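## Task

Get the spice jar, the glass jar and the specimen cup into the gray tray, each standing upright.

## Robot and tools

Robot: two seven-joint arms, left_arm and right_arm. Each ends in a vacuum suction cup, not fingers. Both bases sit on the table plane with almost no rotation: left_arm at (-0.022, +0.372, 0) m and right_arm at (-0.020, -0.272, 0) m in the scene frame. Two fixed cameras, cam_head_left and cam_head_right (each 672x504), are on one bar on a stand behind the arms and look down at the table.

Frames: the scene frame has its origin at table-top height, midway between the nominal bases. +x points out over the table, +z points up, and +y points toward the left_arm side. Image left and right do not match arm names. Each arm reports its poses in its own base frame, whose axes nearly match the scene axes. The cup point is the centre of the cup rim, and the cup faces along its local +z. The tool body widens to about 5 cm from the axis, starting some 3 cm behind the rim.

Command row: 14 numbers, each from -1 to 1. The first 7 are left_arm: dx, dy, dz, rx, ry, rz, suction. The last 7 are the same fields for right_arm. Always send all 14, even when one arm stays still. dx to rz are offsets, not poses. They are measured along that arm's base axes, from the arm's Hand target at the start of the action or move. Each row counts from that starting point, not from the row before it. A value of 1.0 means 0.6 m for dx, dy, dz and 180 degrees for rx, ry, rz. rx, ry, rz form one rotation vector that turns the cup about its own point. Sending the same offset again moves the arm again. Six zeros ask for the current Hand target again. Suction is an absolute level: 1 is full vacuum (about 55 kPa), fractions ask for part of it, and 0.05 or below is off. It stays set until changed, so resend your last value to keep it.

Tools:
- execute_actions(actions, cameras): actions is a list of actions, and each action is up to 15 rows run at 1/30 s per row. If there are fewer rows, the last one is held to fill 15. An empty list returns state plus all camera images.
- move(target, speed, blend, blocking, cameras): target is one 14-number row or a list of up to 15 rows. Every row is an offset from the same starting Hand targets. The cup travels in a straight line, with no avoidance of objects or the other arm, and the whole move lasts at most 10 s. speed is in m/s, 0.002 to 0.5, default 0.25; turning is capped at twice that in rad/s and at 0.873 rad/s. blend, in metres, rounds corners between listed targets; the default 0 stops at each. blocking=false returns after about 0.5 s while motion continues. The result ends with a move: line giving the ending, such as done, off_target, moving, held or fault, and any limits (paced or held).
- wait(seconds 0 to 10): lets time pass while commands stay as they are.
- stop(): brakes a running move.
- zoom_image(camera, region): camera is cam_head_left or cam_head_right; region is [x0, y0, x1, y1] in image pixels from the top-left corner, at most 504 by 504.
- clear_fault(arm): clears a torque fault that a result has reported for left_arm or right_arm.
- finished_scene(scene): ends scene 1, 2 or 3. After ending scene 1, make no further calls in that reply.

Results: end_effector_position (m) and end_effector_quat_wxyz for each cup point. Hand target is the commanded pose after clipping, and the next offsets start from it. The cup often stops a little short of it; resend or add the missing distance. Other lines: suction_measured (vacuum reached, near 0 if no seal); part_present (1 at 0.50 or above, back to 0 below 0.45); Tool commands; joint positions, velocities and torques; flange force along the tool axes (approximate); motor temperatures; and fault or MOTOR HOT lines. Printed positions can be off by a few centimetres.

Picking: switch suction on, then lower the cup squarely onto a flat, smooth face of the object so the whole 31 mm rim touches. Edges, holes or seams leak air. A held object rides up to about 13 mm closer to the tool than the cup point suggests. To release, set the object down on its support first, then turn suction off and lift at least 20 mm. The cup may flick the object as it springs back. If the cup grabs the table, switch suction off to free it.

Motion limits: each control step, orientation is clipped to within 32 degrees of the measured one. Large turns can swing the elbow. Joint ranges are finite, for example elbow ±2.580 rad and wrist pitch ±2.100 rad.

Avoid: the arms are stiff, so a target just millimetres past a firm contact presses very hard. Approach contacts slowly and aim at the surface, not past it. To stop a push, command a target back beyond the cup point. Excess torque or a joint drifting more than 5 degrees from its plan causes a torque fault and stops that arm until clear_fault. Torque limits are 104.5 N m for the four inner joints and 51.3 N m for the three wrist-side joints. Do not let the arms or anything they hold hit each other. Do not drop objects, release them while they are moving, or let anything leave the table. Long holds, stretched poses or pushing at an unreachable target heat the motors; at 75 °C the arm sags and halts for 30 s or more. Objects may be nudged now and then, so check positions with the cameras before each grasp.

Each tool is called after "Call:" by a JSON object that holds its "api" and its "payload", one argument or row to a line.

## Session

Call:
{"api": "execute_actions", "payload": {
  "actions": []
}}

Scene clock: 0.00 s.
left_arm: end_effector_position=(+0.6836, +0.0447, +0.2859) suction_measured=0.00 part_present=0 end_effector_quat_wxyz=(+0.190, +0.172, +0.919, -0.299) | right_arm: end_effector_position=(+0.2079, +0.0161, +0.2851) suction_measured=0.01 part_present=0 end_effector_quat_wxyz=(+0.042, +0.644, +0.730, +0.226)
Joint positions: left_arm=[-0.524 0.969 0.463 0.774 0.349 1.37 -3.834] | right_arm=[-0.168 -0.437 0.263 2.431 -0.279 0.809 1.947]
Joint velocities: within noise
Joint torques (N m): no reading
Motor temperatures (°C): left_arm=[36 31 30 32 41 45 44] | right_arm=[34 35 34 32 34 43 38]
Flange force (N): no reading
Hand target: left_arm +0.6836, +0.0447, +0.2859; +0.190, +0.172, +0.919, -0.299 | right_arm +0.2079, +0.0161, +0.2851; +0.042, +0.644, +0.730, +0.226
Tool commands: left_gripper/suction=+0.0 right_gripper/suction=+0.0

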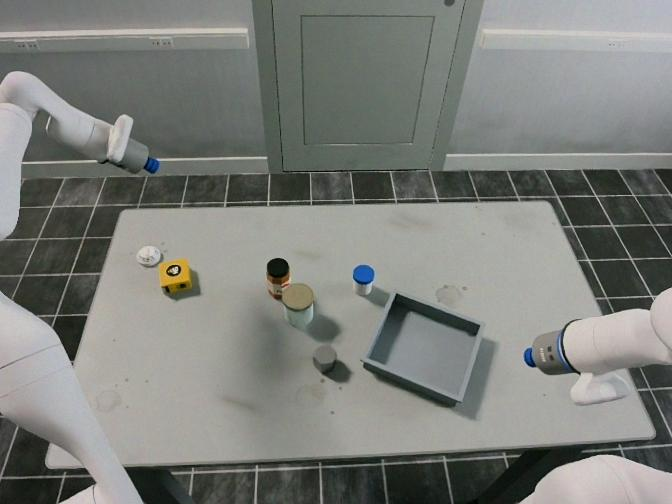

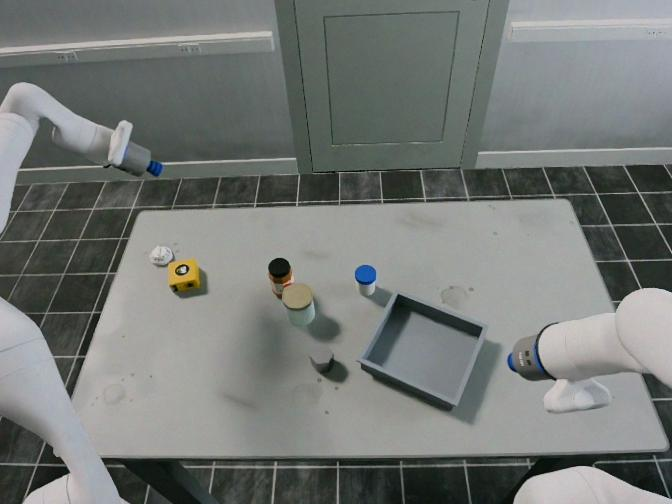

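Call:
{"api": "zoom_image", "payload": {
  "camera": "cam_head_left",
  "region": [240, 230, 400, 390]
}}

Call:
{"api": "zoom_image", "payload": {
  "camera": "cam_head_right",
  "region": [240, 230, 400, 390]
}}

Call:
{"api": "zoom_image", "payload": {
  "camera": "cam_head_left",
  "region": [350, 270, 510, 430]
}}

Scaled by 3.150 from the camera's 672x504 image, which has a finer 960x720 frame.

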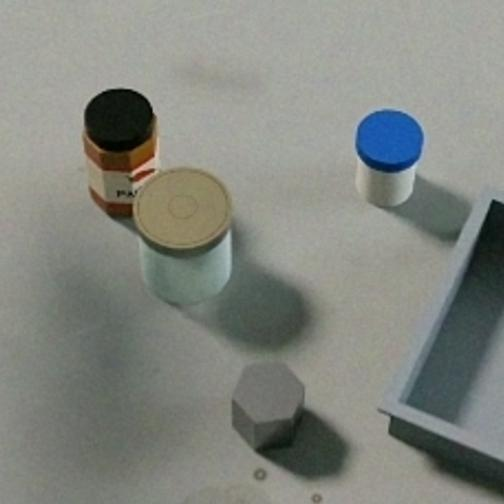

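Scaled by 3.150 from the camera's 672x504 image, which has a finer 960x720 frame.

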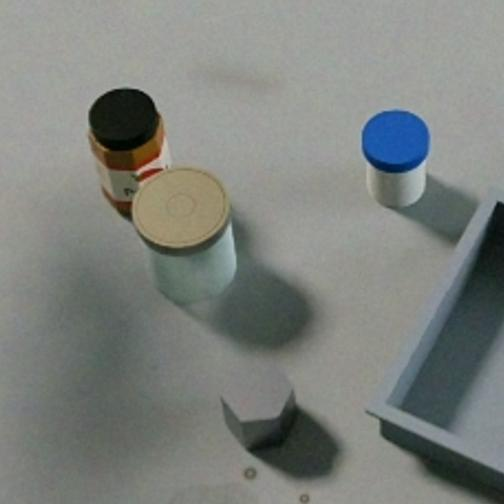

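Scaled by 3.150 from the camera's 672x504 image, which has a finer 960x720 frame.

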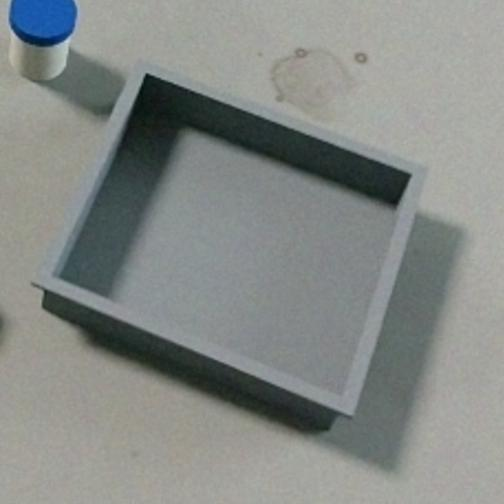

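Call:
{"api": "move", "payload": {
  "target": [0,0,0,0,0,0,0, 0.566,0.345,-0.208,-0.0911,0.1162,0,0],
  "cameras": ["all"]
}}

Call:
{"api": "zoom_image", "payload": {
  "camera": "cam_head_left",
  "region": [310, 180, 430, 300]
}}

Call:
{"api": "zoom_image", "payload": {
  "camera": "cam_head_right",
  "region": [310, 180, 430, 300]
}}

Scene clock: 52.23 s.
left_arm: end_effector_position=(+0.6836, +0.0447, +0.2859) suction_measured=0.00 part_present=0 end_effector_quat_wxyz=(+0.190, +0.172, +0.919, -0.299) | right_arm: end_effector_position=(+0.5475, +0.2231, +0.1603) suction_measured=0.01 part_present=0 end_effector_quat_wxyz=(+0.000, +0.661, +0.750, +0.000)
Joint positions: left_arm=[-0.524 0.969 0.463 0.774 0.349 1.37 -3.834] | right_arm=[-0.461 0.819 0.064 1.2 -0.051 1.124 1.301]
Joint torques (N m): left_arm=[1.48 -20.44 2.36 -6 1.23 0.08 -0.16] | right_arm=[-0.76 -19.75 0.69 -5.74 -0.18 -0.13 0.11]
Flange force (N): left_arm=[0.2 0.5 -2.5] | right_arm=[0.1 4.6 -0.9]
Hand target: left_arm +0.6836, +0.0447, +0.2859; +0.190, +0.172, +0.919, -0.299 | right_arm +0.5475, +0.2231, +0.1603; +0.000, +0.661, +0.750, +0.000
Off the commanded pose: left_arm 0.000 m, 0 deg | right_arm 0.000 m, 0 deg.
move: done

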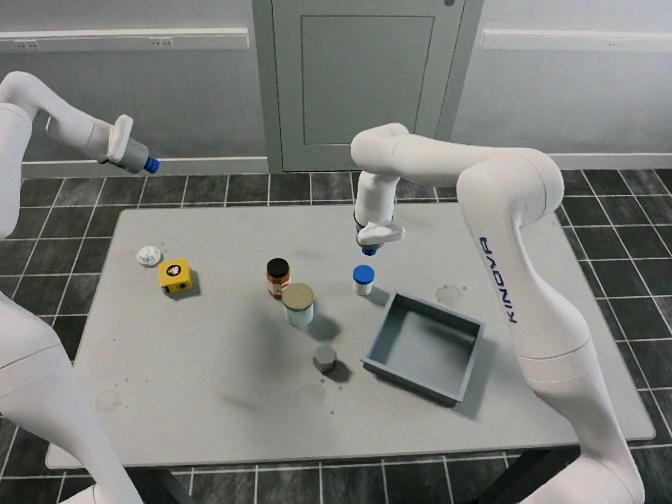

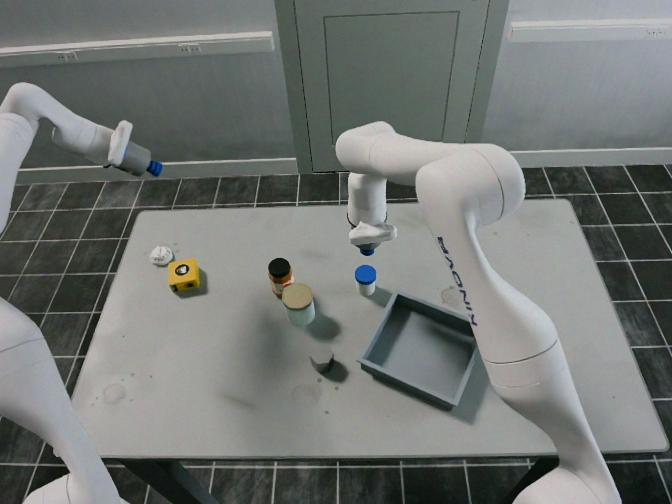

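Scaled by 4.200 from the camera's 672x504 image, which has a finer 960x720 frame.

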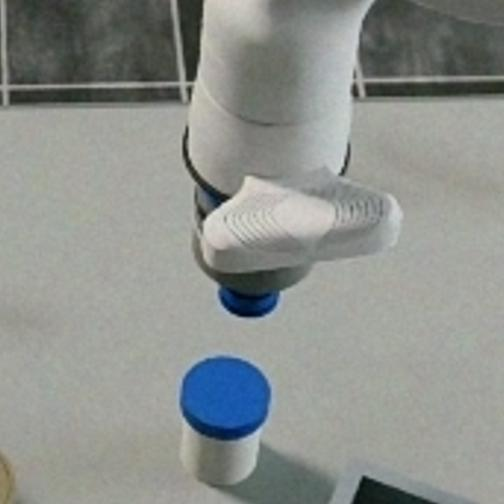

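Scaled by 4.200 from the camera's 672x504 image, which has a finer 960x720 frame.

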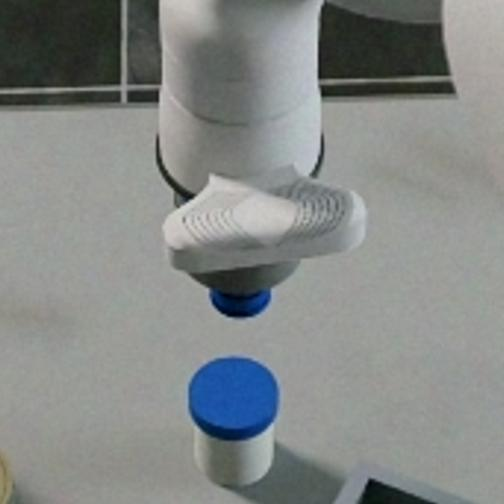

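Call:
{"api": "move", "payload": {
  "target": [
    [0,0,0,0,0,0,0, 0.0285,0.0017,-0.14,0,0,0,1],
    [0,0,0,0,0,0,0, 0.0285,0.0017,-0.162,0,0,0,1]
  ],
  "speed": [0.2,0.03],
  "cameras": ["cam_head_left","cam_head_right"]
}}

Call:
{"api": "zoom_image", "payload": {
  "camera": "cam_head_left",
  "region": [320, 230, 400, 310]
}}

Call:
{"api": "zoom_image", "payload": {
  "camera": "cam_head_right",
  "region": [320, 230, 400, 310]
}}

Scene clock: 65.83 s.
left_arm: end_effector_position=(+0.6836, +0.0447, +0.2859) suction_measured=0.00 part_present=0 end_effector_quat_wxyz=(+0.190, +0.172, +0.919, -0.299) | right_arm: end_effector_position=(+0.5646, +0.2241, +0.0631) suction_measured=0.01 part_present=0 end_effector_quat_wxyz=(+0.000, +0.661, +0.750, +0.000)
Joint positions: left_arm=[-0.524 0.969 0.463 0.774 0.349 1.37 -3.834] | right_arm=[-0.446 0.98 0.056 1.202 -0.056 0.961 1.314]
Joint torques (N m): left_arm=[1.49 -20.4 2.38 -5.99 1.19 0.09 -0.22] | right_arm=[-0.7 -21.01 0.65 -5.27 -0.2 -0.12 0.11]
Flange force (N): left_arm=[0.2 0.4 -2.5] | right_arm=[0.0 4.1 0.0]
Hand target: left_arm +0.6836, +0.0447, +0.2859; +0.190, +0.172, +0.919, -0.299 | right_arm +0.5646, +0.2241, +0.0631; +0.000, +0.661, +0.750, +0.000
Off the commanded pose: left_arm 0.000 m, 0 deg | right_arm 0.000 m, 0 deg.
move: done

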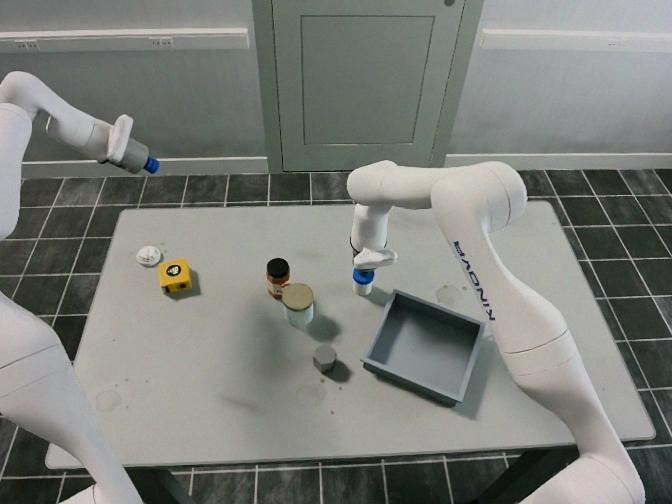

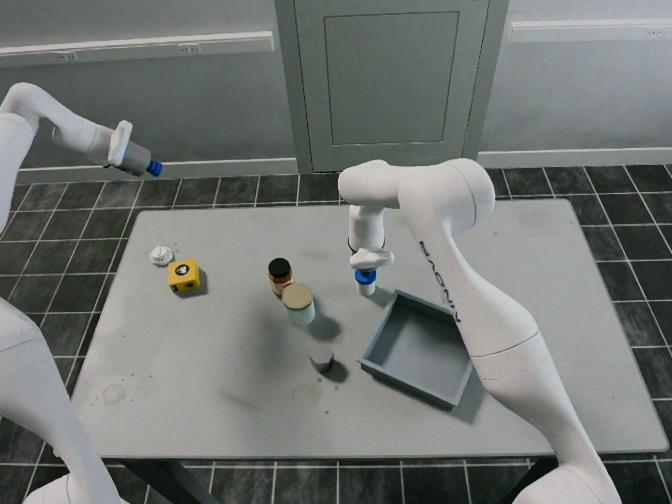

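Scaled by 6.300 from the camera's 672x504 image, which has a finer 960x720 frame.

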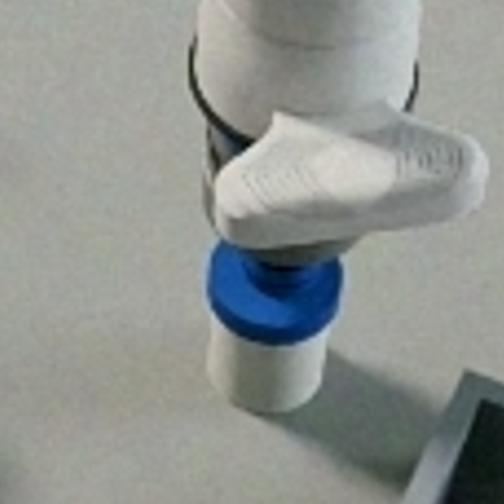

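Scaled by 6.300 from the camera's 672x504 image, which has a finer 960x720 frame.

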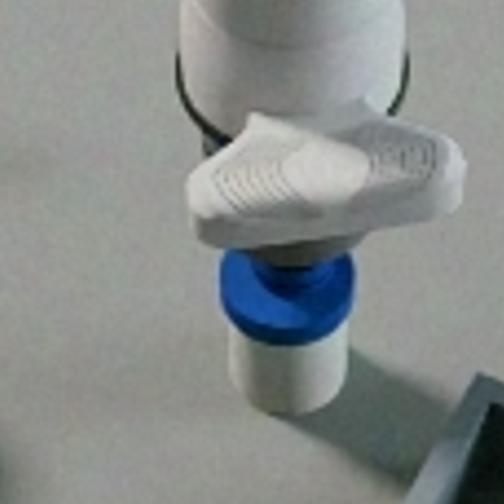

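Call:
{"api": "move", "payload": {
  "target": [0,0,0,0,0,0,0, 0,0.002,-0.008,0,0,0,1],
  "speed": 0.03
}}

Call:
{"api": "move", "payload": {
  "target": [0,0,0,0,0,0,0, 0,0,-0.006,0,0,0,1],
  "speed": 0.03
}}

Scene clock: 74.00 s.
left_arm: end_effector_position=(+0.6836, +0.0447, +0.2859) suction_measured=0.00 part_present=0 end_effector_quat_wxyz=(+0.190, +0.172, +0.919, -0.299) | right_arm: end_effector_position=(+0.5646, +0.2253, +0.0583) suction_measured=0.59 part_present=1 end_effector_quat_wxyz=(+0.000, +0.661, +0.750, +0.000)
Joint positions: left_arm=[-0.524 0.969 0.463 0.774 0.349 1.37 -3.834] | right_arm=[-0.448 0.988 0.056 1.202 -0.056 0.953 1.312]
Joint torques (N m): left_arm=[1.48 -20.44 2.35 -6.06 1.22 0.08 -0.18] | right_arm=[-0.79 -21.22 0.76 -5.24 -0.15 -0.08 0.1]
Motor temperatures (°C): left_arm=[36 36 30 32 41 45 44] | right_arm=[34 36 34 33 34 43 38]
Flange force (N): left_arm=[0.6 0.3 -2.4] | right_arm=[-0.1 4.4 0.4]
Hand target: left_arm +0.6836, +0.0447, +0.2859; +0.190, +0.172, +0.919, -0.299 | right_arm +0.5646, +0.2253, +0.0583; +0.000, +0.661, +0.750, +0.000
Off the commanded pose: left_arm 0.000 m, 0 deg | right_arm 0.000 m, 0 deg.
move: done

Scene clock: 74.70 s.
left_arm: end_effector_position=(+0.6836, +0.0447, +0.2859) suction_measured=0.00 part_present=0 end_effector_quat_wxyz=(+0.190, +0.172, +0.919, -0.299) | right_arm: end_effector_position=(+0.5646, +0.2253, +0.0547) suction_measured=1.00 part_present=1 end_effector_quat_wxyz=(+0.000, +0.661, +0.750, +0.000)
Joint positions: left_arm=[-0.524 0.969 0.463 0.774 0.349 1.37 -3.834] | right_arm=[-0.447 0.993 0.055 1.204 -0.056 0.946 1.312]
Joint torques (N m): left_arm=[1.46 -20.41 2.38 -5.96 1.2 0.09 -0.22] | right_arm=[-0.71 -21.16 0.75 -5.19 -0.21 -0.11 0.06]
Flange force (N): left_arm=[-0.1 0.5 -2.5] | right_arm=[0.0 4.4 0.2]
Hand target: left_arm +0.6836, +0.0447, +0.2859; +0.190, +0.172, +0.919, -0.299 | right_arm +0.5646, +0.2253, +0.0547; +0.000, +0.661, +0.750, +0.000
Off the commanded pose: left_arm 0.000 m, 0 deg | right_arm 0.000 m, 0 deg.
move: done

Call:
{"api": "move", "payload": {
  "target": [
    [0,0,0,0,0,0,0, 0,0,0.14,0,0,0,1],
    [0,0,0,0,0,0,0, -0.2818,-0.2838,0.14,0,0,0,1],
    [0,0,0,0,0,0,0, -0.2818,-0.2838,0.06,0,0,0,1]
  ],
  "speed": [0.12,0.25,0.15],
  "blend": [0.04,0.03,0],
  "cameras": ["all"]
}}

Call:
{"api": "zoom_image", "payload": {
  "camera": "cam_head_left",
  "region": [350, 270, 510, 430]
}}

Call:
{"api": "zoom_image", "payload": {
  "camera": "cam_head_right",
  "region": [350, 270, 510, 430]
}}

Scene clock: 96.93 s.
left_arm: end_effector_position=(+0.6836, +0.0447, +0.2859) suction_measured=0.00 part_present=0 end_effector_quat_wxyz=(+0.190, +0.172, +0.919, -0.299) | right_arm: end_effector_position=(+0.3955, +0.0550, +0.0907) suction_measured=0.98 part_present=1 end_effector_quat_wxyz=(+0.000, +0.661, +0.750, +0.000)
Joint positions: left_arm=[-0.524 0.969 0.463 0.774 0.349 1.37 -3.834] | right_arm=[-0.237 0.589 0.05 2.002 -0.052 0.552 1.546]
Joint torques (N m): left_arm=[1.49 -20.45 2.33 -5.97 1.21 0.08 -0.22] | right_arm=[-0.77 -13.93 0.58 -3.13 -0.16 -0.1 0.11]
Flange force (N): left_arm=[-0.1 0.6 -2.6] | right_arm=[-1.8 2.7 0.1]
Hand target: left_arm +0.6836, +0.0447, +0.2859; +0.190, +0.172, +0.919, -0.299 | right_arm +0.3955, +0.0550, +0.0907; +0.000, +0.661, +0.750, +0.000
Off the commanded pose: left_arm 0.000 m, 0 deg | right_arm 0.000 m, 0 deg.
move: done; blend cut to 0.024 m at target 2

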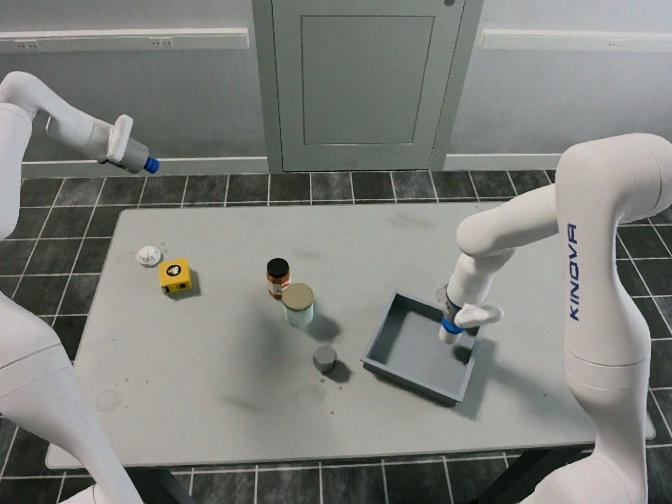

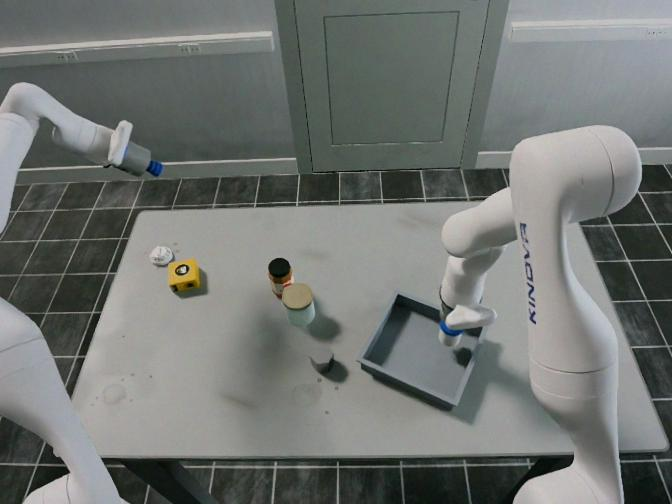

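Scaled by 3.150 from the camera's 672x504 image, which has a finer 960x720 frame.

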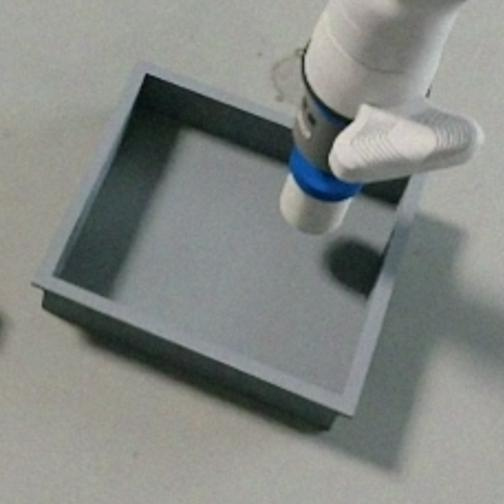

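Scaled by 3.150 from the camera's 672x504 image, which has a finer 960x720 frame.

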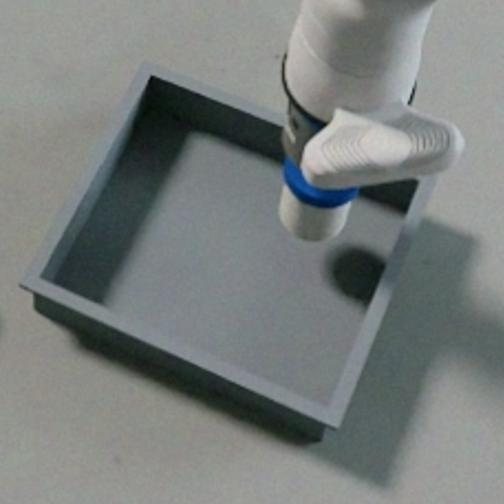

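Call:
{"api": "move", "payload": {
  "target": [
    [0,0,0,0,0,0,0, 0,0,-0.05,0,0,0,1],
    [0,0,0,0,0,0,0, 0,0,-0.058,0,0,0,1]
  ],
  "speed": [0.1,0.02],
  "cameras": ["all"]
}}

Call:
{"api": "zoom_image", "payload": {
  "camera": "cam_head_left",
  "region": [410, 290, 490, 370]
}}

Scene clock: 106.30 s.
left_arm: end_effector_position=(+0.6836, +0.0447, +0.2859) suction_measured=0.00 part_present=0 end_effector_quat_wxyz=(+0.190, +0.172, +0.919, -0.299) | right_arm: end_effector_position=(+0.3955, +0.0550, +0.0559) suction_measured=0.99 part_present=1 end_effector_quat_wxyz=(+0.000, +0.661, +0.750, +0.000)
Joint positions: left_arm=[-0.524 0.969 0.463 0.774 0.349 1.37 -3.834] | right_arm=[-0.23 0.67 0.041 2.02 -0.057 0.453 1.55]
Joint torques (N m): left_arm=[1.46 -20.43 2.35 -6.04 1.19 0.11 -0.18] | right_arm=[-0.72 -14.41 0.52 -2.46 -0.14 -0.11 0.13]
Flange force (N): left_arm=[0.5 0.3 -2.4] | right_arm=[-1.7 2.8 0.1]
Hand target: left_arm +0.6836, +0.0447, +0.2859; +0.190, +0.172, +0.919, -0.299 | right_arm +0.3955, +0.0550, +0.0559; +0.000, +0.661, +0.750, +0.000
Off the commanded pose: left_arm 0.000 m, 0 deg | right_arm 0.000 m, 0 deg.
move: done

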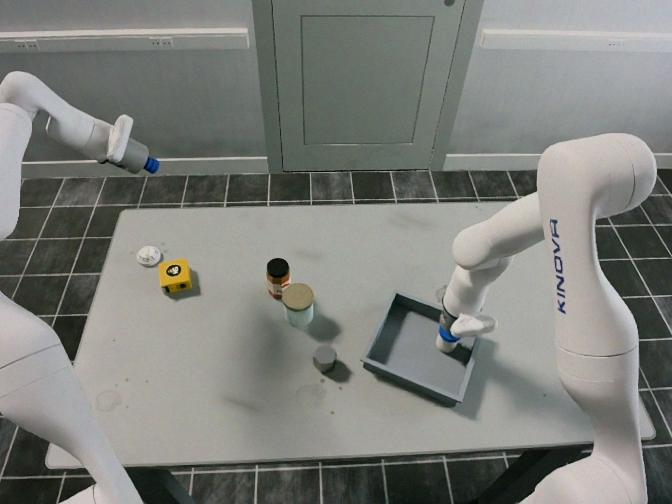

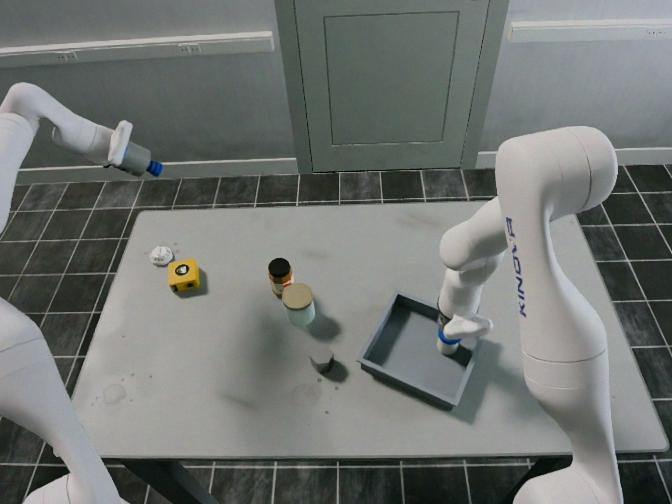

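Scaled by 6.300 from the camera's 672x504 image, which has a finer 960x720 frame.

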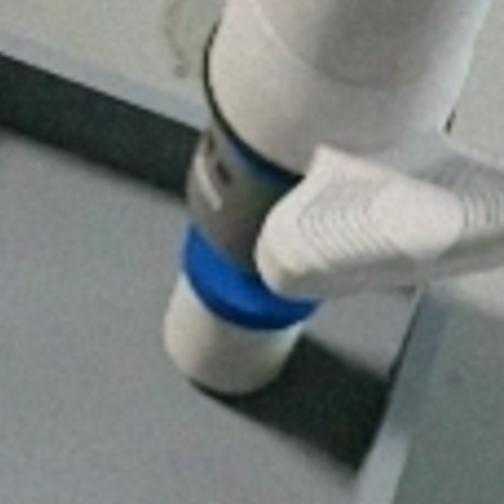

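Call:
{"api": "move", "payload": {
  "target": [0,0,0,0,0,0,0, 0,0,-0.005,0,0,0,1],
  "speed": 0.02
}}

Call:
{"api": "move", "payload": {
  "target": [0,0,0,0,0,0,0, 0,0,-0.005,0,0,0,1],
  "speed": 0.02,
  "cameras": ["cam_head_left"]
}}

Call:
{"api": "zoom_image", "payload": {
  "camera": "cam_head_left",
  "region": [410, 290, 490, 370]
}}

Scene clock: 116.37 s.
left_arm: end_effector_position=(+0.6836, +0.0447, +0.2859) suction_measured=0.00 part_present=0 end_effector_quat_wxyz=(+0.190, +0.172, +0.919, -0.299) | right_arm: end_effector_position=(+0.3955, +0.0550, +0.0529) suction_measured=0.99 part_present=1 end_effector_quat_wxyz=(+0.000, +0.661, +0.750, +0.000)
Joint positions: left_arm=[-0.524 0.969 0.463 0.774 0.349 1.37 -3.834] | right_arm=[-0.23 0.677 0.041 2.021 -0.057 0.445 1.55]
Joint torques (N m): left_arm=[1.49 -20.44 2.3 -6.03 1.22 0.11 -0.14] | right_arm=[-0.74 -14.48 0.5 -2.4 -0.21 -0.11 0.08]
Flange force (N): left_arm=[0.6 0.3 -2.4] | right_arm=[-1.9 2.8 0.1]
Hand target: left_arm +0.6836, +0.0447, +0.2859; +0.190, +0.172, +0.919, -0.299 | right_arm +0.3955, +0.0550, +0.0529; +0.000, +0.661, +0.750, +0.000
Off the commanded pose: left_arm 0.000 m, 0 deg | right_arm 0.000 m, 0 deg.
move: done

Scene clock: 117.07 s.
left_arm: end_effector_position=(+0.6836, +0.0447, +0.2859) suction_measured=0.00 part_present=0 end_effector_quat_wxyz=(+0.190, +0.172, +0.919, -0.299) | right_arm: end_effector_position=(+0.3955, +0.0550, +0.0499) suction_measured=0.96 part_present=1 end_effector_quat_wxyz=(+0.000, +0.661, +0.750, +0.000)
Joint positions: left_arm=[-0.524 0.969 0.463 0.774 0.349 1.37 -3.834] | right_arm=[-0.229 0.684 0.04 2.023 -0.058 0.437 1.55]
Joint torques (N m): left_arm=[1.47 -20.41 2.29 -5.98 1.19 0.12 -0.18] | right_arm=[-0.75 -13.59 0.51 -2.28 -0.21 -0.26 0.09]
Flange force (N): left_arm=[0.3 0.4 -2.4] | right_arm=[-2.0 2.4 -2.5]
Hand target: left_arm +0.6836, +0.0447, +0.2859; +0.190, +0.172, +0.919, -0.299 | right_arm +0.3955, +0.0550, +0.0499; +0.000, +0.661, +0.750, +0.000
Off the commanded pose: left_arm 0.000 m, 0 deg | right_arm 0.000 m, 0 deg.
move: done
Images, in order (width x height): cam_head_left 672x504.

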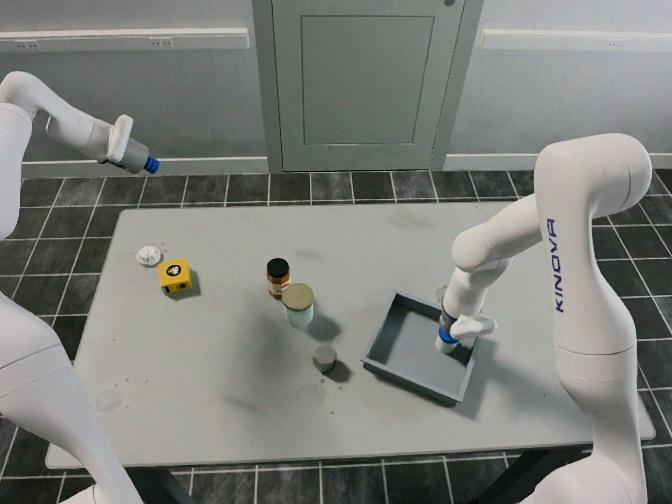

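Scaled by 6.300 from the camera's 672x504 image, which has a finer 960x720 frame.

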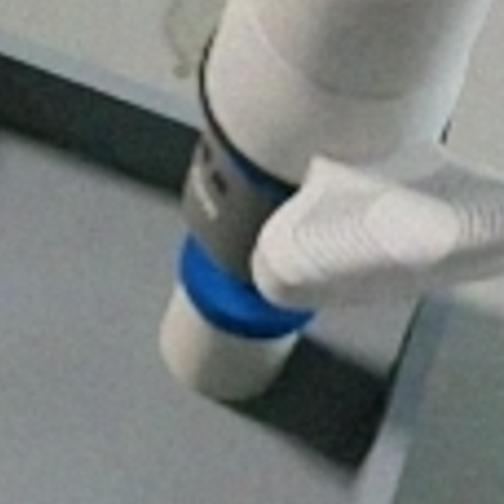

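Call:
{"api": "execute_actions", "payload": {
  "actions": [
    [[0,0,0,0,0,0,0,0,0,0,0,0,0,0]],
    [[0,0,0,0,0,0,0,0,0,0,0,0,0,0]],
    [[0,0,0,0,0,0,0,0,0,0,0,0,0,0]]
  ]
}}

Call:
{"api": "move", "payload": {
  "target": [
    [0,0,0,0,0,0,0, 0,0,0.04,0,0,0,0],
    [0,0,0,0,0,0,0, 0,0,0.2,0,0,0,0],
    [0,0,0,0,0,0,0, 0.1765,0.5412,0.2,0,0,0,0],
    [0,0,0,0,0,0,0, 0.1765,0.5412,0.06,0,0,0,0]
  ],
  "speed": [0.05,0.2,0.3,0.15],
  "blend": [0,0.05,0.04,0],
  "cameras": ["all"]
}}

Call:
{"api": "zoom_image", "payload": {
  "camera": "cam_head_left",
  "region": [250, 230, 350, 330]
}}

Call:
{"api": "zoom_image", "payload": {
  "camera": "cam_head_right",
  "region": [250, 230, 350, 330]
}}

Scene clock: 135.47 s.
left_arm: end_effector_position=(+0.6836, +0.0447, +0.2859) suction_measured=0.00 part_present=0 end_effector_quat_wxyz=(+0.190, +0.172, +0.919, -0.299) | right_arm: end_effector_position=(+0.3955, +0.0550, +0.0499) suction_measured=0.01 part_present=0 end_effector_quat_wxyz=(+0.000, +0.661, +0.750, +0.000)
Joint positions: left_arm=[-0.524 0.969 0.463 0.774 0.349 1.37 -3.834] | right_arm=[-0.229 0.684 0.04 2.023 -0.058 0.437 1.55]
Joint torques (N m): left_arm=[1.43 -20.43 2.36 -5.99 1.24 0.13 -0.21] | right_arm=[-0.87 -10.33 0.25 -1.38 -0.23 -0.41 0.13]
Hand target: left_arm +0.6836, +0.0447, +0.2859; +0.190, +0.172, +0.919, -0.299 | right_arm +0.3955, +0.0550, +0.0499; +0.000, +0.661, +0.750, +0.000
Off the commanded pose: left_arm 0.000 m, 0 deg | right_arm 0.000 m, 0 deg.
Step readings (end_effector_position of left_arm | right_arm):
0: (+0.6836, +0.0447, +0.2859) | (+0.3955, +0.0550, +0.0499)
1: (+0.6836, +0.0447, +0.2859) | (+0.3955, +0.0550, +0.0499)
2: (+0.6836, +0.0447, +0.2859) | (+0.3955, +0.0550, +0.0499)
4: (+0.6836, +0.0447, +0.2859) | (+0.3955, +0.0550, +0.0499)
8: (+0.6836, +0.0447, +0.2859) | (+0.3955, +0.0550, +0.0499)
15: (+0.6836, +0.0447, +0.2859) | (+0.3955, +0.0550, +0.0499)
16: (+0.6836, +0.0447, +0.2859) | (+0.3955, +0.0550, +0.0499)
17: (+0.6836, +0.0447, +0.2859) | (+0.3955, +0.0550, +0.0499)
19: (+0.6836, +0.0447, +0.2859) | (+0.3955, +0.0550, +0.0499)
23: (+0.6836, +0.0447, +0.2859) | (+0.3955, +0.0550, +0.0499)
30: (+0.6836, +0.0447, +0.2859) | (+0.3955, +0.0550, +0.0499)
31: (+0.6836, +0.0447, +0.2859) | (+0.3955, +0.0550, +0.0499)
32: (+0.6836, +0.0447, +0.2859) | (+0.3955, +0.0550, +0.0499)
34: (+0.6836, +0.0447, +0.2859) | (+0.3955, +0.0550, +0.0499)
38: (+0.6836, +0.0447, +0.2859) | (+0.3955, +0.0550, +0.0499)
45: (+0.6836, +0.0447, +0.2859) | (+0.3955, +0.0550, +0.0499)

Scene clock: 138.63 s.
left_arm: end_effector_position=(+0.6836, +0.0447, +0.2859) suction_measured=0.00 part_present=0 end_effector_quat_wxyz=(+0.190, +0.172, +0.919, -0.299) | right_arm: end_effector_position=(+0.5014, +0.3797, +0.0859) suction_measured=0.01 part_present=0 end_effector_quat_wxyz=(+0.000, +0.661, +0.750, +0.000)
Joint positions: left_arm=[-0.524 0.969 0.463 0.774 0.349 1.37 -3.834] | right_arm=[-0.704 0.996 0.036 1.078 -0.034 1.068 1.029]
Joint torques (N m): left_arm=[1.45 -20.43 2.36 -5.97 1.19 0.11 -0.18] | right_arm=[-0.79 -21.57 0.59 -5.68 -0.19 -0.1 0.11]
Flange force (N): left_arm=[0.0 0.5 -2.4] | right_arm=[1.2 4.3 -0.2]
Hand target: left_arm +0.6836, +0.0447, +0.2859; +0.190, +0.172, +0.919, -0.299 | right_arm +0.5014, +0.3798, +0.0859; +0.000, +0.661, +0.750, +0.000
Off the commanded pose: left_arm 0.000 m, 0 deg | right_arm 0.000 m, 0 deg.
move: done; blend cut to 0.048 m at target 2

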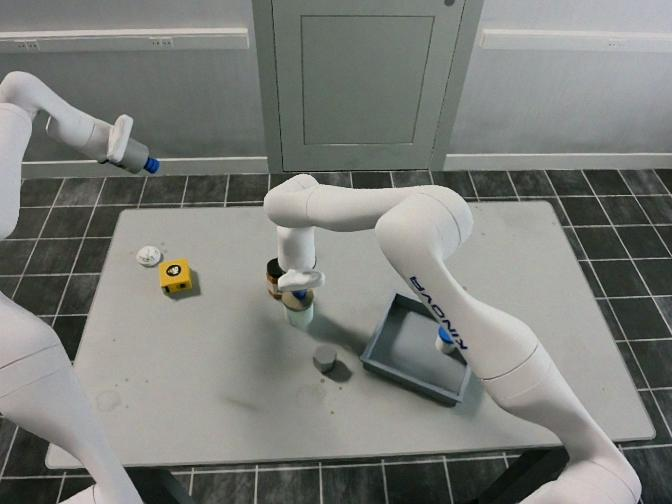

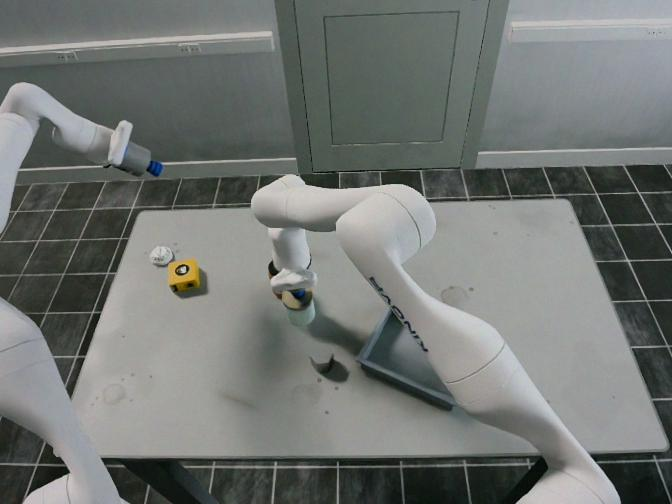

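Scaled by 5.040 from the camera's 672x504 image, which has a finer 960x720 frame.

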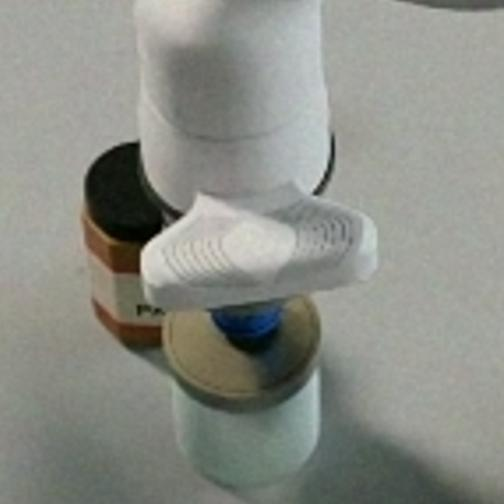

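Scaled by 5.040 from the camera's 672x504 image, which has a finer 960x720 frame.

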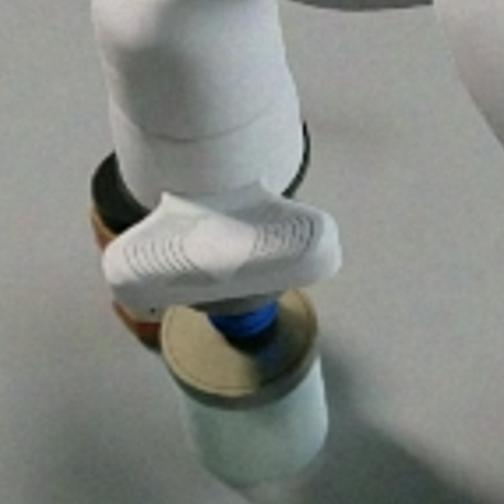

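Call:
{"api": "move", "payload": {
  "target": [
    [0,0,0,0,0,0,0, 0.005,0.0065,-0.018,0,0,0,1],
    [0,0,0,0,0,0,0, 0.005,0.0065,-0.023,0,0,0,1]
  ],
  "speed": [0.05,0.02]
}}

Call:
{"api": "move", "payload": {
  "target": [0,0,0,0,0,0,0, 0,0,-0.005,0,0,0,1],
  "speed": 0.02
}}

Scene clock: 144.50 s.
left_arm: end_effector_position=(+0.6836, +0.0447, +0.2859) suction_measured=0.00 part_present=0 end_effector_quat_wxyz=(+0.190, +0.172, +0.919, -0.299) | right_arm: end_effector_position=(+0.5044, +0.3837, +0.0721) suction_measured=0.69 part_present=1 end_effector_quat_wxyz=(+0.000, +0.661, +0.750, +0.000)
Joint positions: left_arm=[-0.524 0.969 0.463 0.774 0.349 1.37 -3.834] | right_arm=[-0.705 1.026 0.036 1.061 -0.035 1.056 1.027]
Joint torques (N m): left_arm=[1.36 -20.44 2.32 -5.97 1.2 0.08 -0.2] | right_arm=[-0.76 -22.84 0.63 -5.96 -0.21 -0.11 0.07]
Flange force (N): left_arm=[-0.3 0.5 -2.4] | right_arm=[1.6 4.9 1.5]
Hand target: left_arm +0.6836, +0.0447, +0.2859; +0.190, +0.172, +0.919, -0.299 | right_arm +0.5044, +0.3837, +0.0721; +0.000, +0.661, +0.750, +0.000
Off the commanded pose: left_arm 0.000 m, 0 deg | right_arm 0.000 m, 0 deg.
move: done

Scene clock: 145.20 s.
left_arm: end_effector_position=(+0.6836, +0.0447, +0.2859) suction_measured=0.00 part_present=0 end_effector_quat_wxyz=(+0.190, +0.172, +0.919, -0.299) | right_arm: end_effector_position=(+0.5044, +0.3837, +0.0691) suction_measured=1.00 part_present=1 end_effector_quat_wxyz=(+0.000, +0.661, +0.750, +0.000)
Joint positions: left_arm=[-0.524 0.969 0.463 0.774 0.349 1.37 -3.834] | right_arm=[-0.705 1.03 0.036 1.062 -0.035 1.051 1.027]
Joint torques (N m): left_arm=[1.45 -20.45 2.35 -6.04 1.2 0.12 -0.2] | right_arm=[-0.75 -22.87 0.66 -6 -0.22 -0.09 0.11]
Flange force (N): left_arm=[0.5 0.3 -2.3] | right_arm=[1.4 4.6 1.6]
Hand target: left_arm +0.6836, +0.0447, +0.2859; +0.190, +0.172, +0.919, -0.299 | right_arm +0.5044, +0.3837, +0.0691; +0.000, +0.661, +0.750, +0.000
Off the commanded pose: left_arm 0.000 m, 0 deg | right_arm 0.000 m, 0 deg.
move: done

Call:
{"api": "move", "payload": {
  "target": [
    [0,0,0,0,0,0,0, 0,0,0.15,0,0,0,1],
    [0,0,0,0,0,0,0, -0.1643,-0.3938,0.15,0,0,0,1],
    [0,0,0,0,0,0,0, -0.1643,-0.3938,0.025,0,0,0,1]
  ],
  "speed": [0.12,0.25,0.12],
  "blend": [0.04,0.02,0],
  "cameras": ["all"]
}}

Call:
{"api": "zoom_image", "payload": {
  "camera": "cam_head_left",
  "region": [350, 270, 510, 430]
}}

Call:
{"api": "zoom_image", "payload": {
  "camera": "cam_head_right",
  "region": [350, 270, 510, 430]
}}

Scene clock: 155.87 s.
left_arm: end_effector_position=(+0.6836, +0.0447, +0.2859) suction_measured=0.00 part_present=0 end_effector_quat_wxyz=(+0.190, +0.172, +0.919, -0.299) | right_arm: end_effector_position=(+0.4058, +0.1474, +0.0841) suction_measured=0.98 part_present=1 end_effector_quat_wxyz=(+0.000, +0.661, +0.750, +0.000)
Joint positions: left_arm=[-0.524 0.969 0.463 0.774 0.349 1.37 -3.834] | right_arm=[-0.429 0.649 0.033 1.896 -0.035 0.598 1.322]
Joint torques (N m): left_arm=[1.47 -20.41 2.37 -6.04 1.22 0.06 -0.15] | right_arm=[-0.67 -15.65 0.49 -3.6 -0.21 -0.1 0.14]
Flange force (N): left_arm=[0.5 0.3 -2.5] | right_arm=[-0.7 3.1 1.3]
Hand target: left_arm +0.6836, +0.0447, +0.2859; +0.190, +0.172, +0.919, -0.299 | right_arm +0.4058, +0.1474, +0.0841; +0.000, +0.661, +0.750, +0.000
Off the commanded pose: left_arm 0.000 m, 0 deg | right_arm 0.000 m, 0 deg.
move: done

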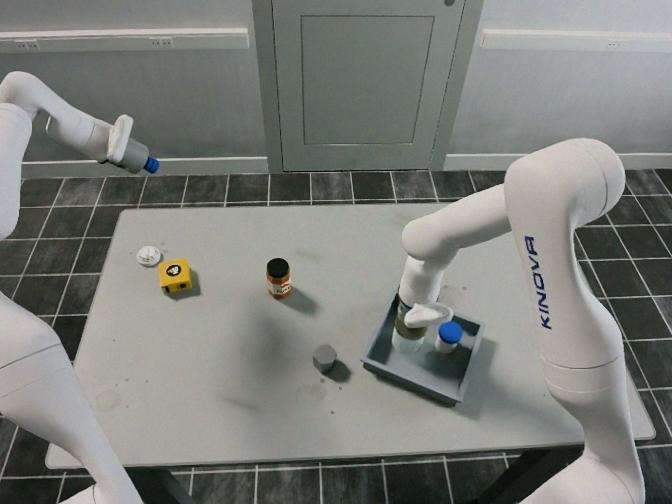

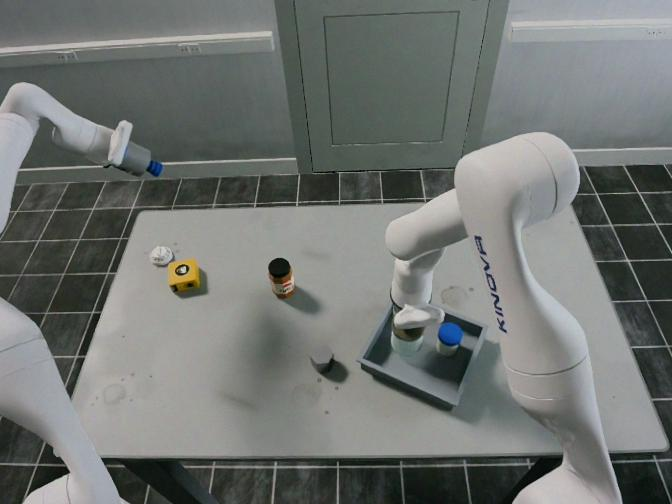

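Scaled by 3.150 from the camera's 672x504 image, which has a finer 960x720 frame.

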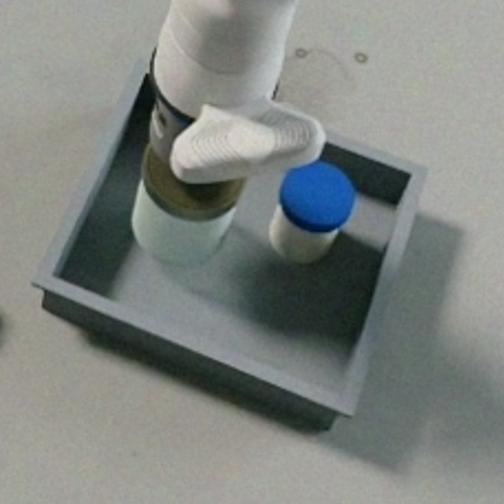

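Scaled by 3.150 from the camera's 672x504 image, which has a finer 960x720 frame.

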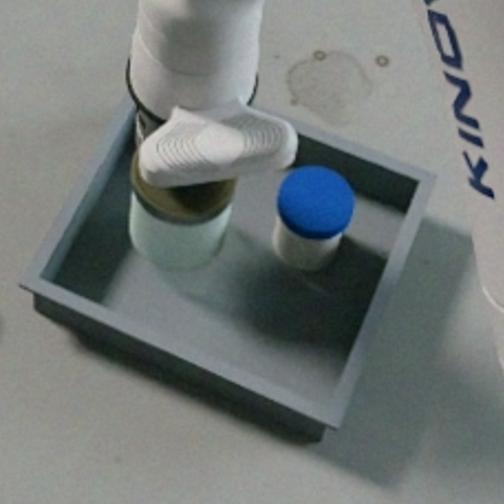

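Call:
{"api": "move", "payload": {
  "target": [
    [0,0,0,0,0,0,0, -0.006,-0.012,-0.02,0,0,0,1],
    [0,0,0,0,0,0,0, -0.006,-0.012,-0.03,0,0,0,1]
  ],
  "speed": [0.06,0.02],
  "cameras": ["all"]
}}

Call:
{"api": "zoom_image", "payload": {
  "camera": "cam_head_left",
  "region": [370, 290, 470, 390]
}}

Scene clock: 164.23 s.
left_arm: end_effector_position=(+0.6836, +0.0447, +0.2859) suction_measured=0.00 part_present=0 end_effector_quat_wxyz=(+0.190, +0.172, +0.919, -0.299) | right_arm: end_effector_position=(+0.4023, +0.1402, +0.0662) suction_measured=0.98 part_present=1 end_effector_quat_wxyz=(+0.000, +0.661, +0.750, +0.000)
Joint positions: left_arm=[-0.524 0.969 0.463 0.774 0.349 1.37 -3.834] | right_arm=[-0.414 0.679 0.029 1.925 -0.034 0.538 1.334]
Joint torques (N m): left_arm=[1.48 -20.46 2.39 -6.03 1.22 0.08 -0.17] | right_arm=[-1.29 -3.73 -0.34 -1.36 -0.3 -1.57 0.13]
Motor temperatures (°C): left_arm=[36 41 30 32 41 45 44] | right_arm=[34 37 34 32 34 43 38]
Flange force (N): left_arm=[0.3 0.5 -2.4] | right_arm=[-3.6 -2.4 -29.4]
Hand target: left_arm +0.6836, +0.0447, +0.2859; +0.190, +0.172, +0.919, -0.299 | right_arm +0.4022, +0.1402, +0.0661; +0.000, +0.661, +0.750, +0.000
Off the commanded pose: left_arm 0.000 m, 0 deg | right_arm 0.000 m, 0 deg.
move: done

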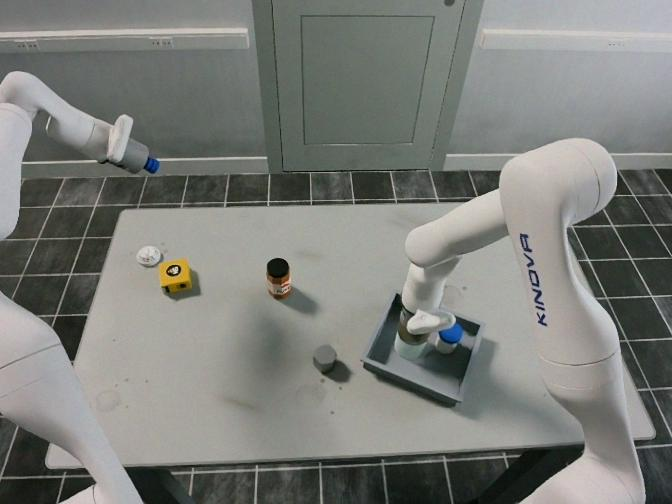

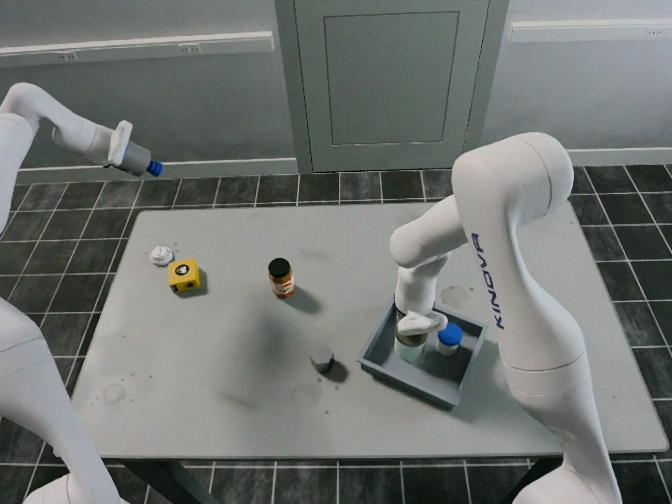

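Scaled by 5.040 from the camera's 672x504 image, which has a finer 960x720 frame.

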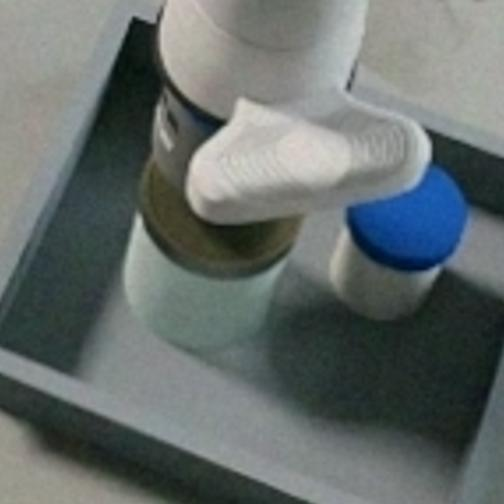

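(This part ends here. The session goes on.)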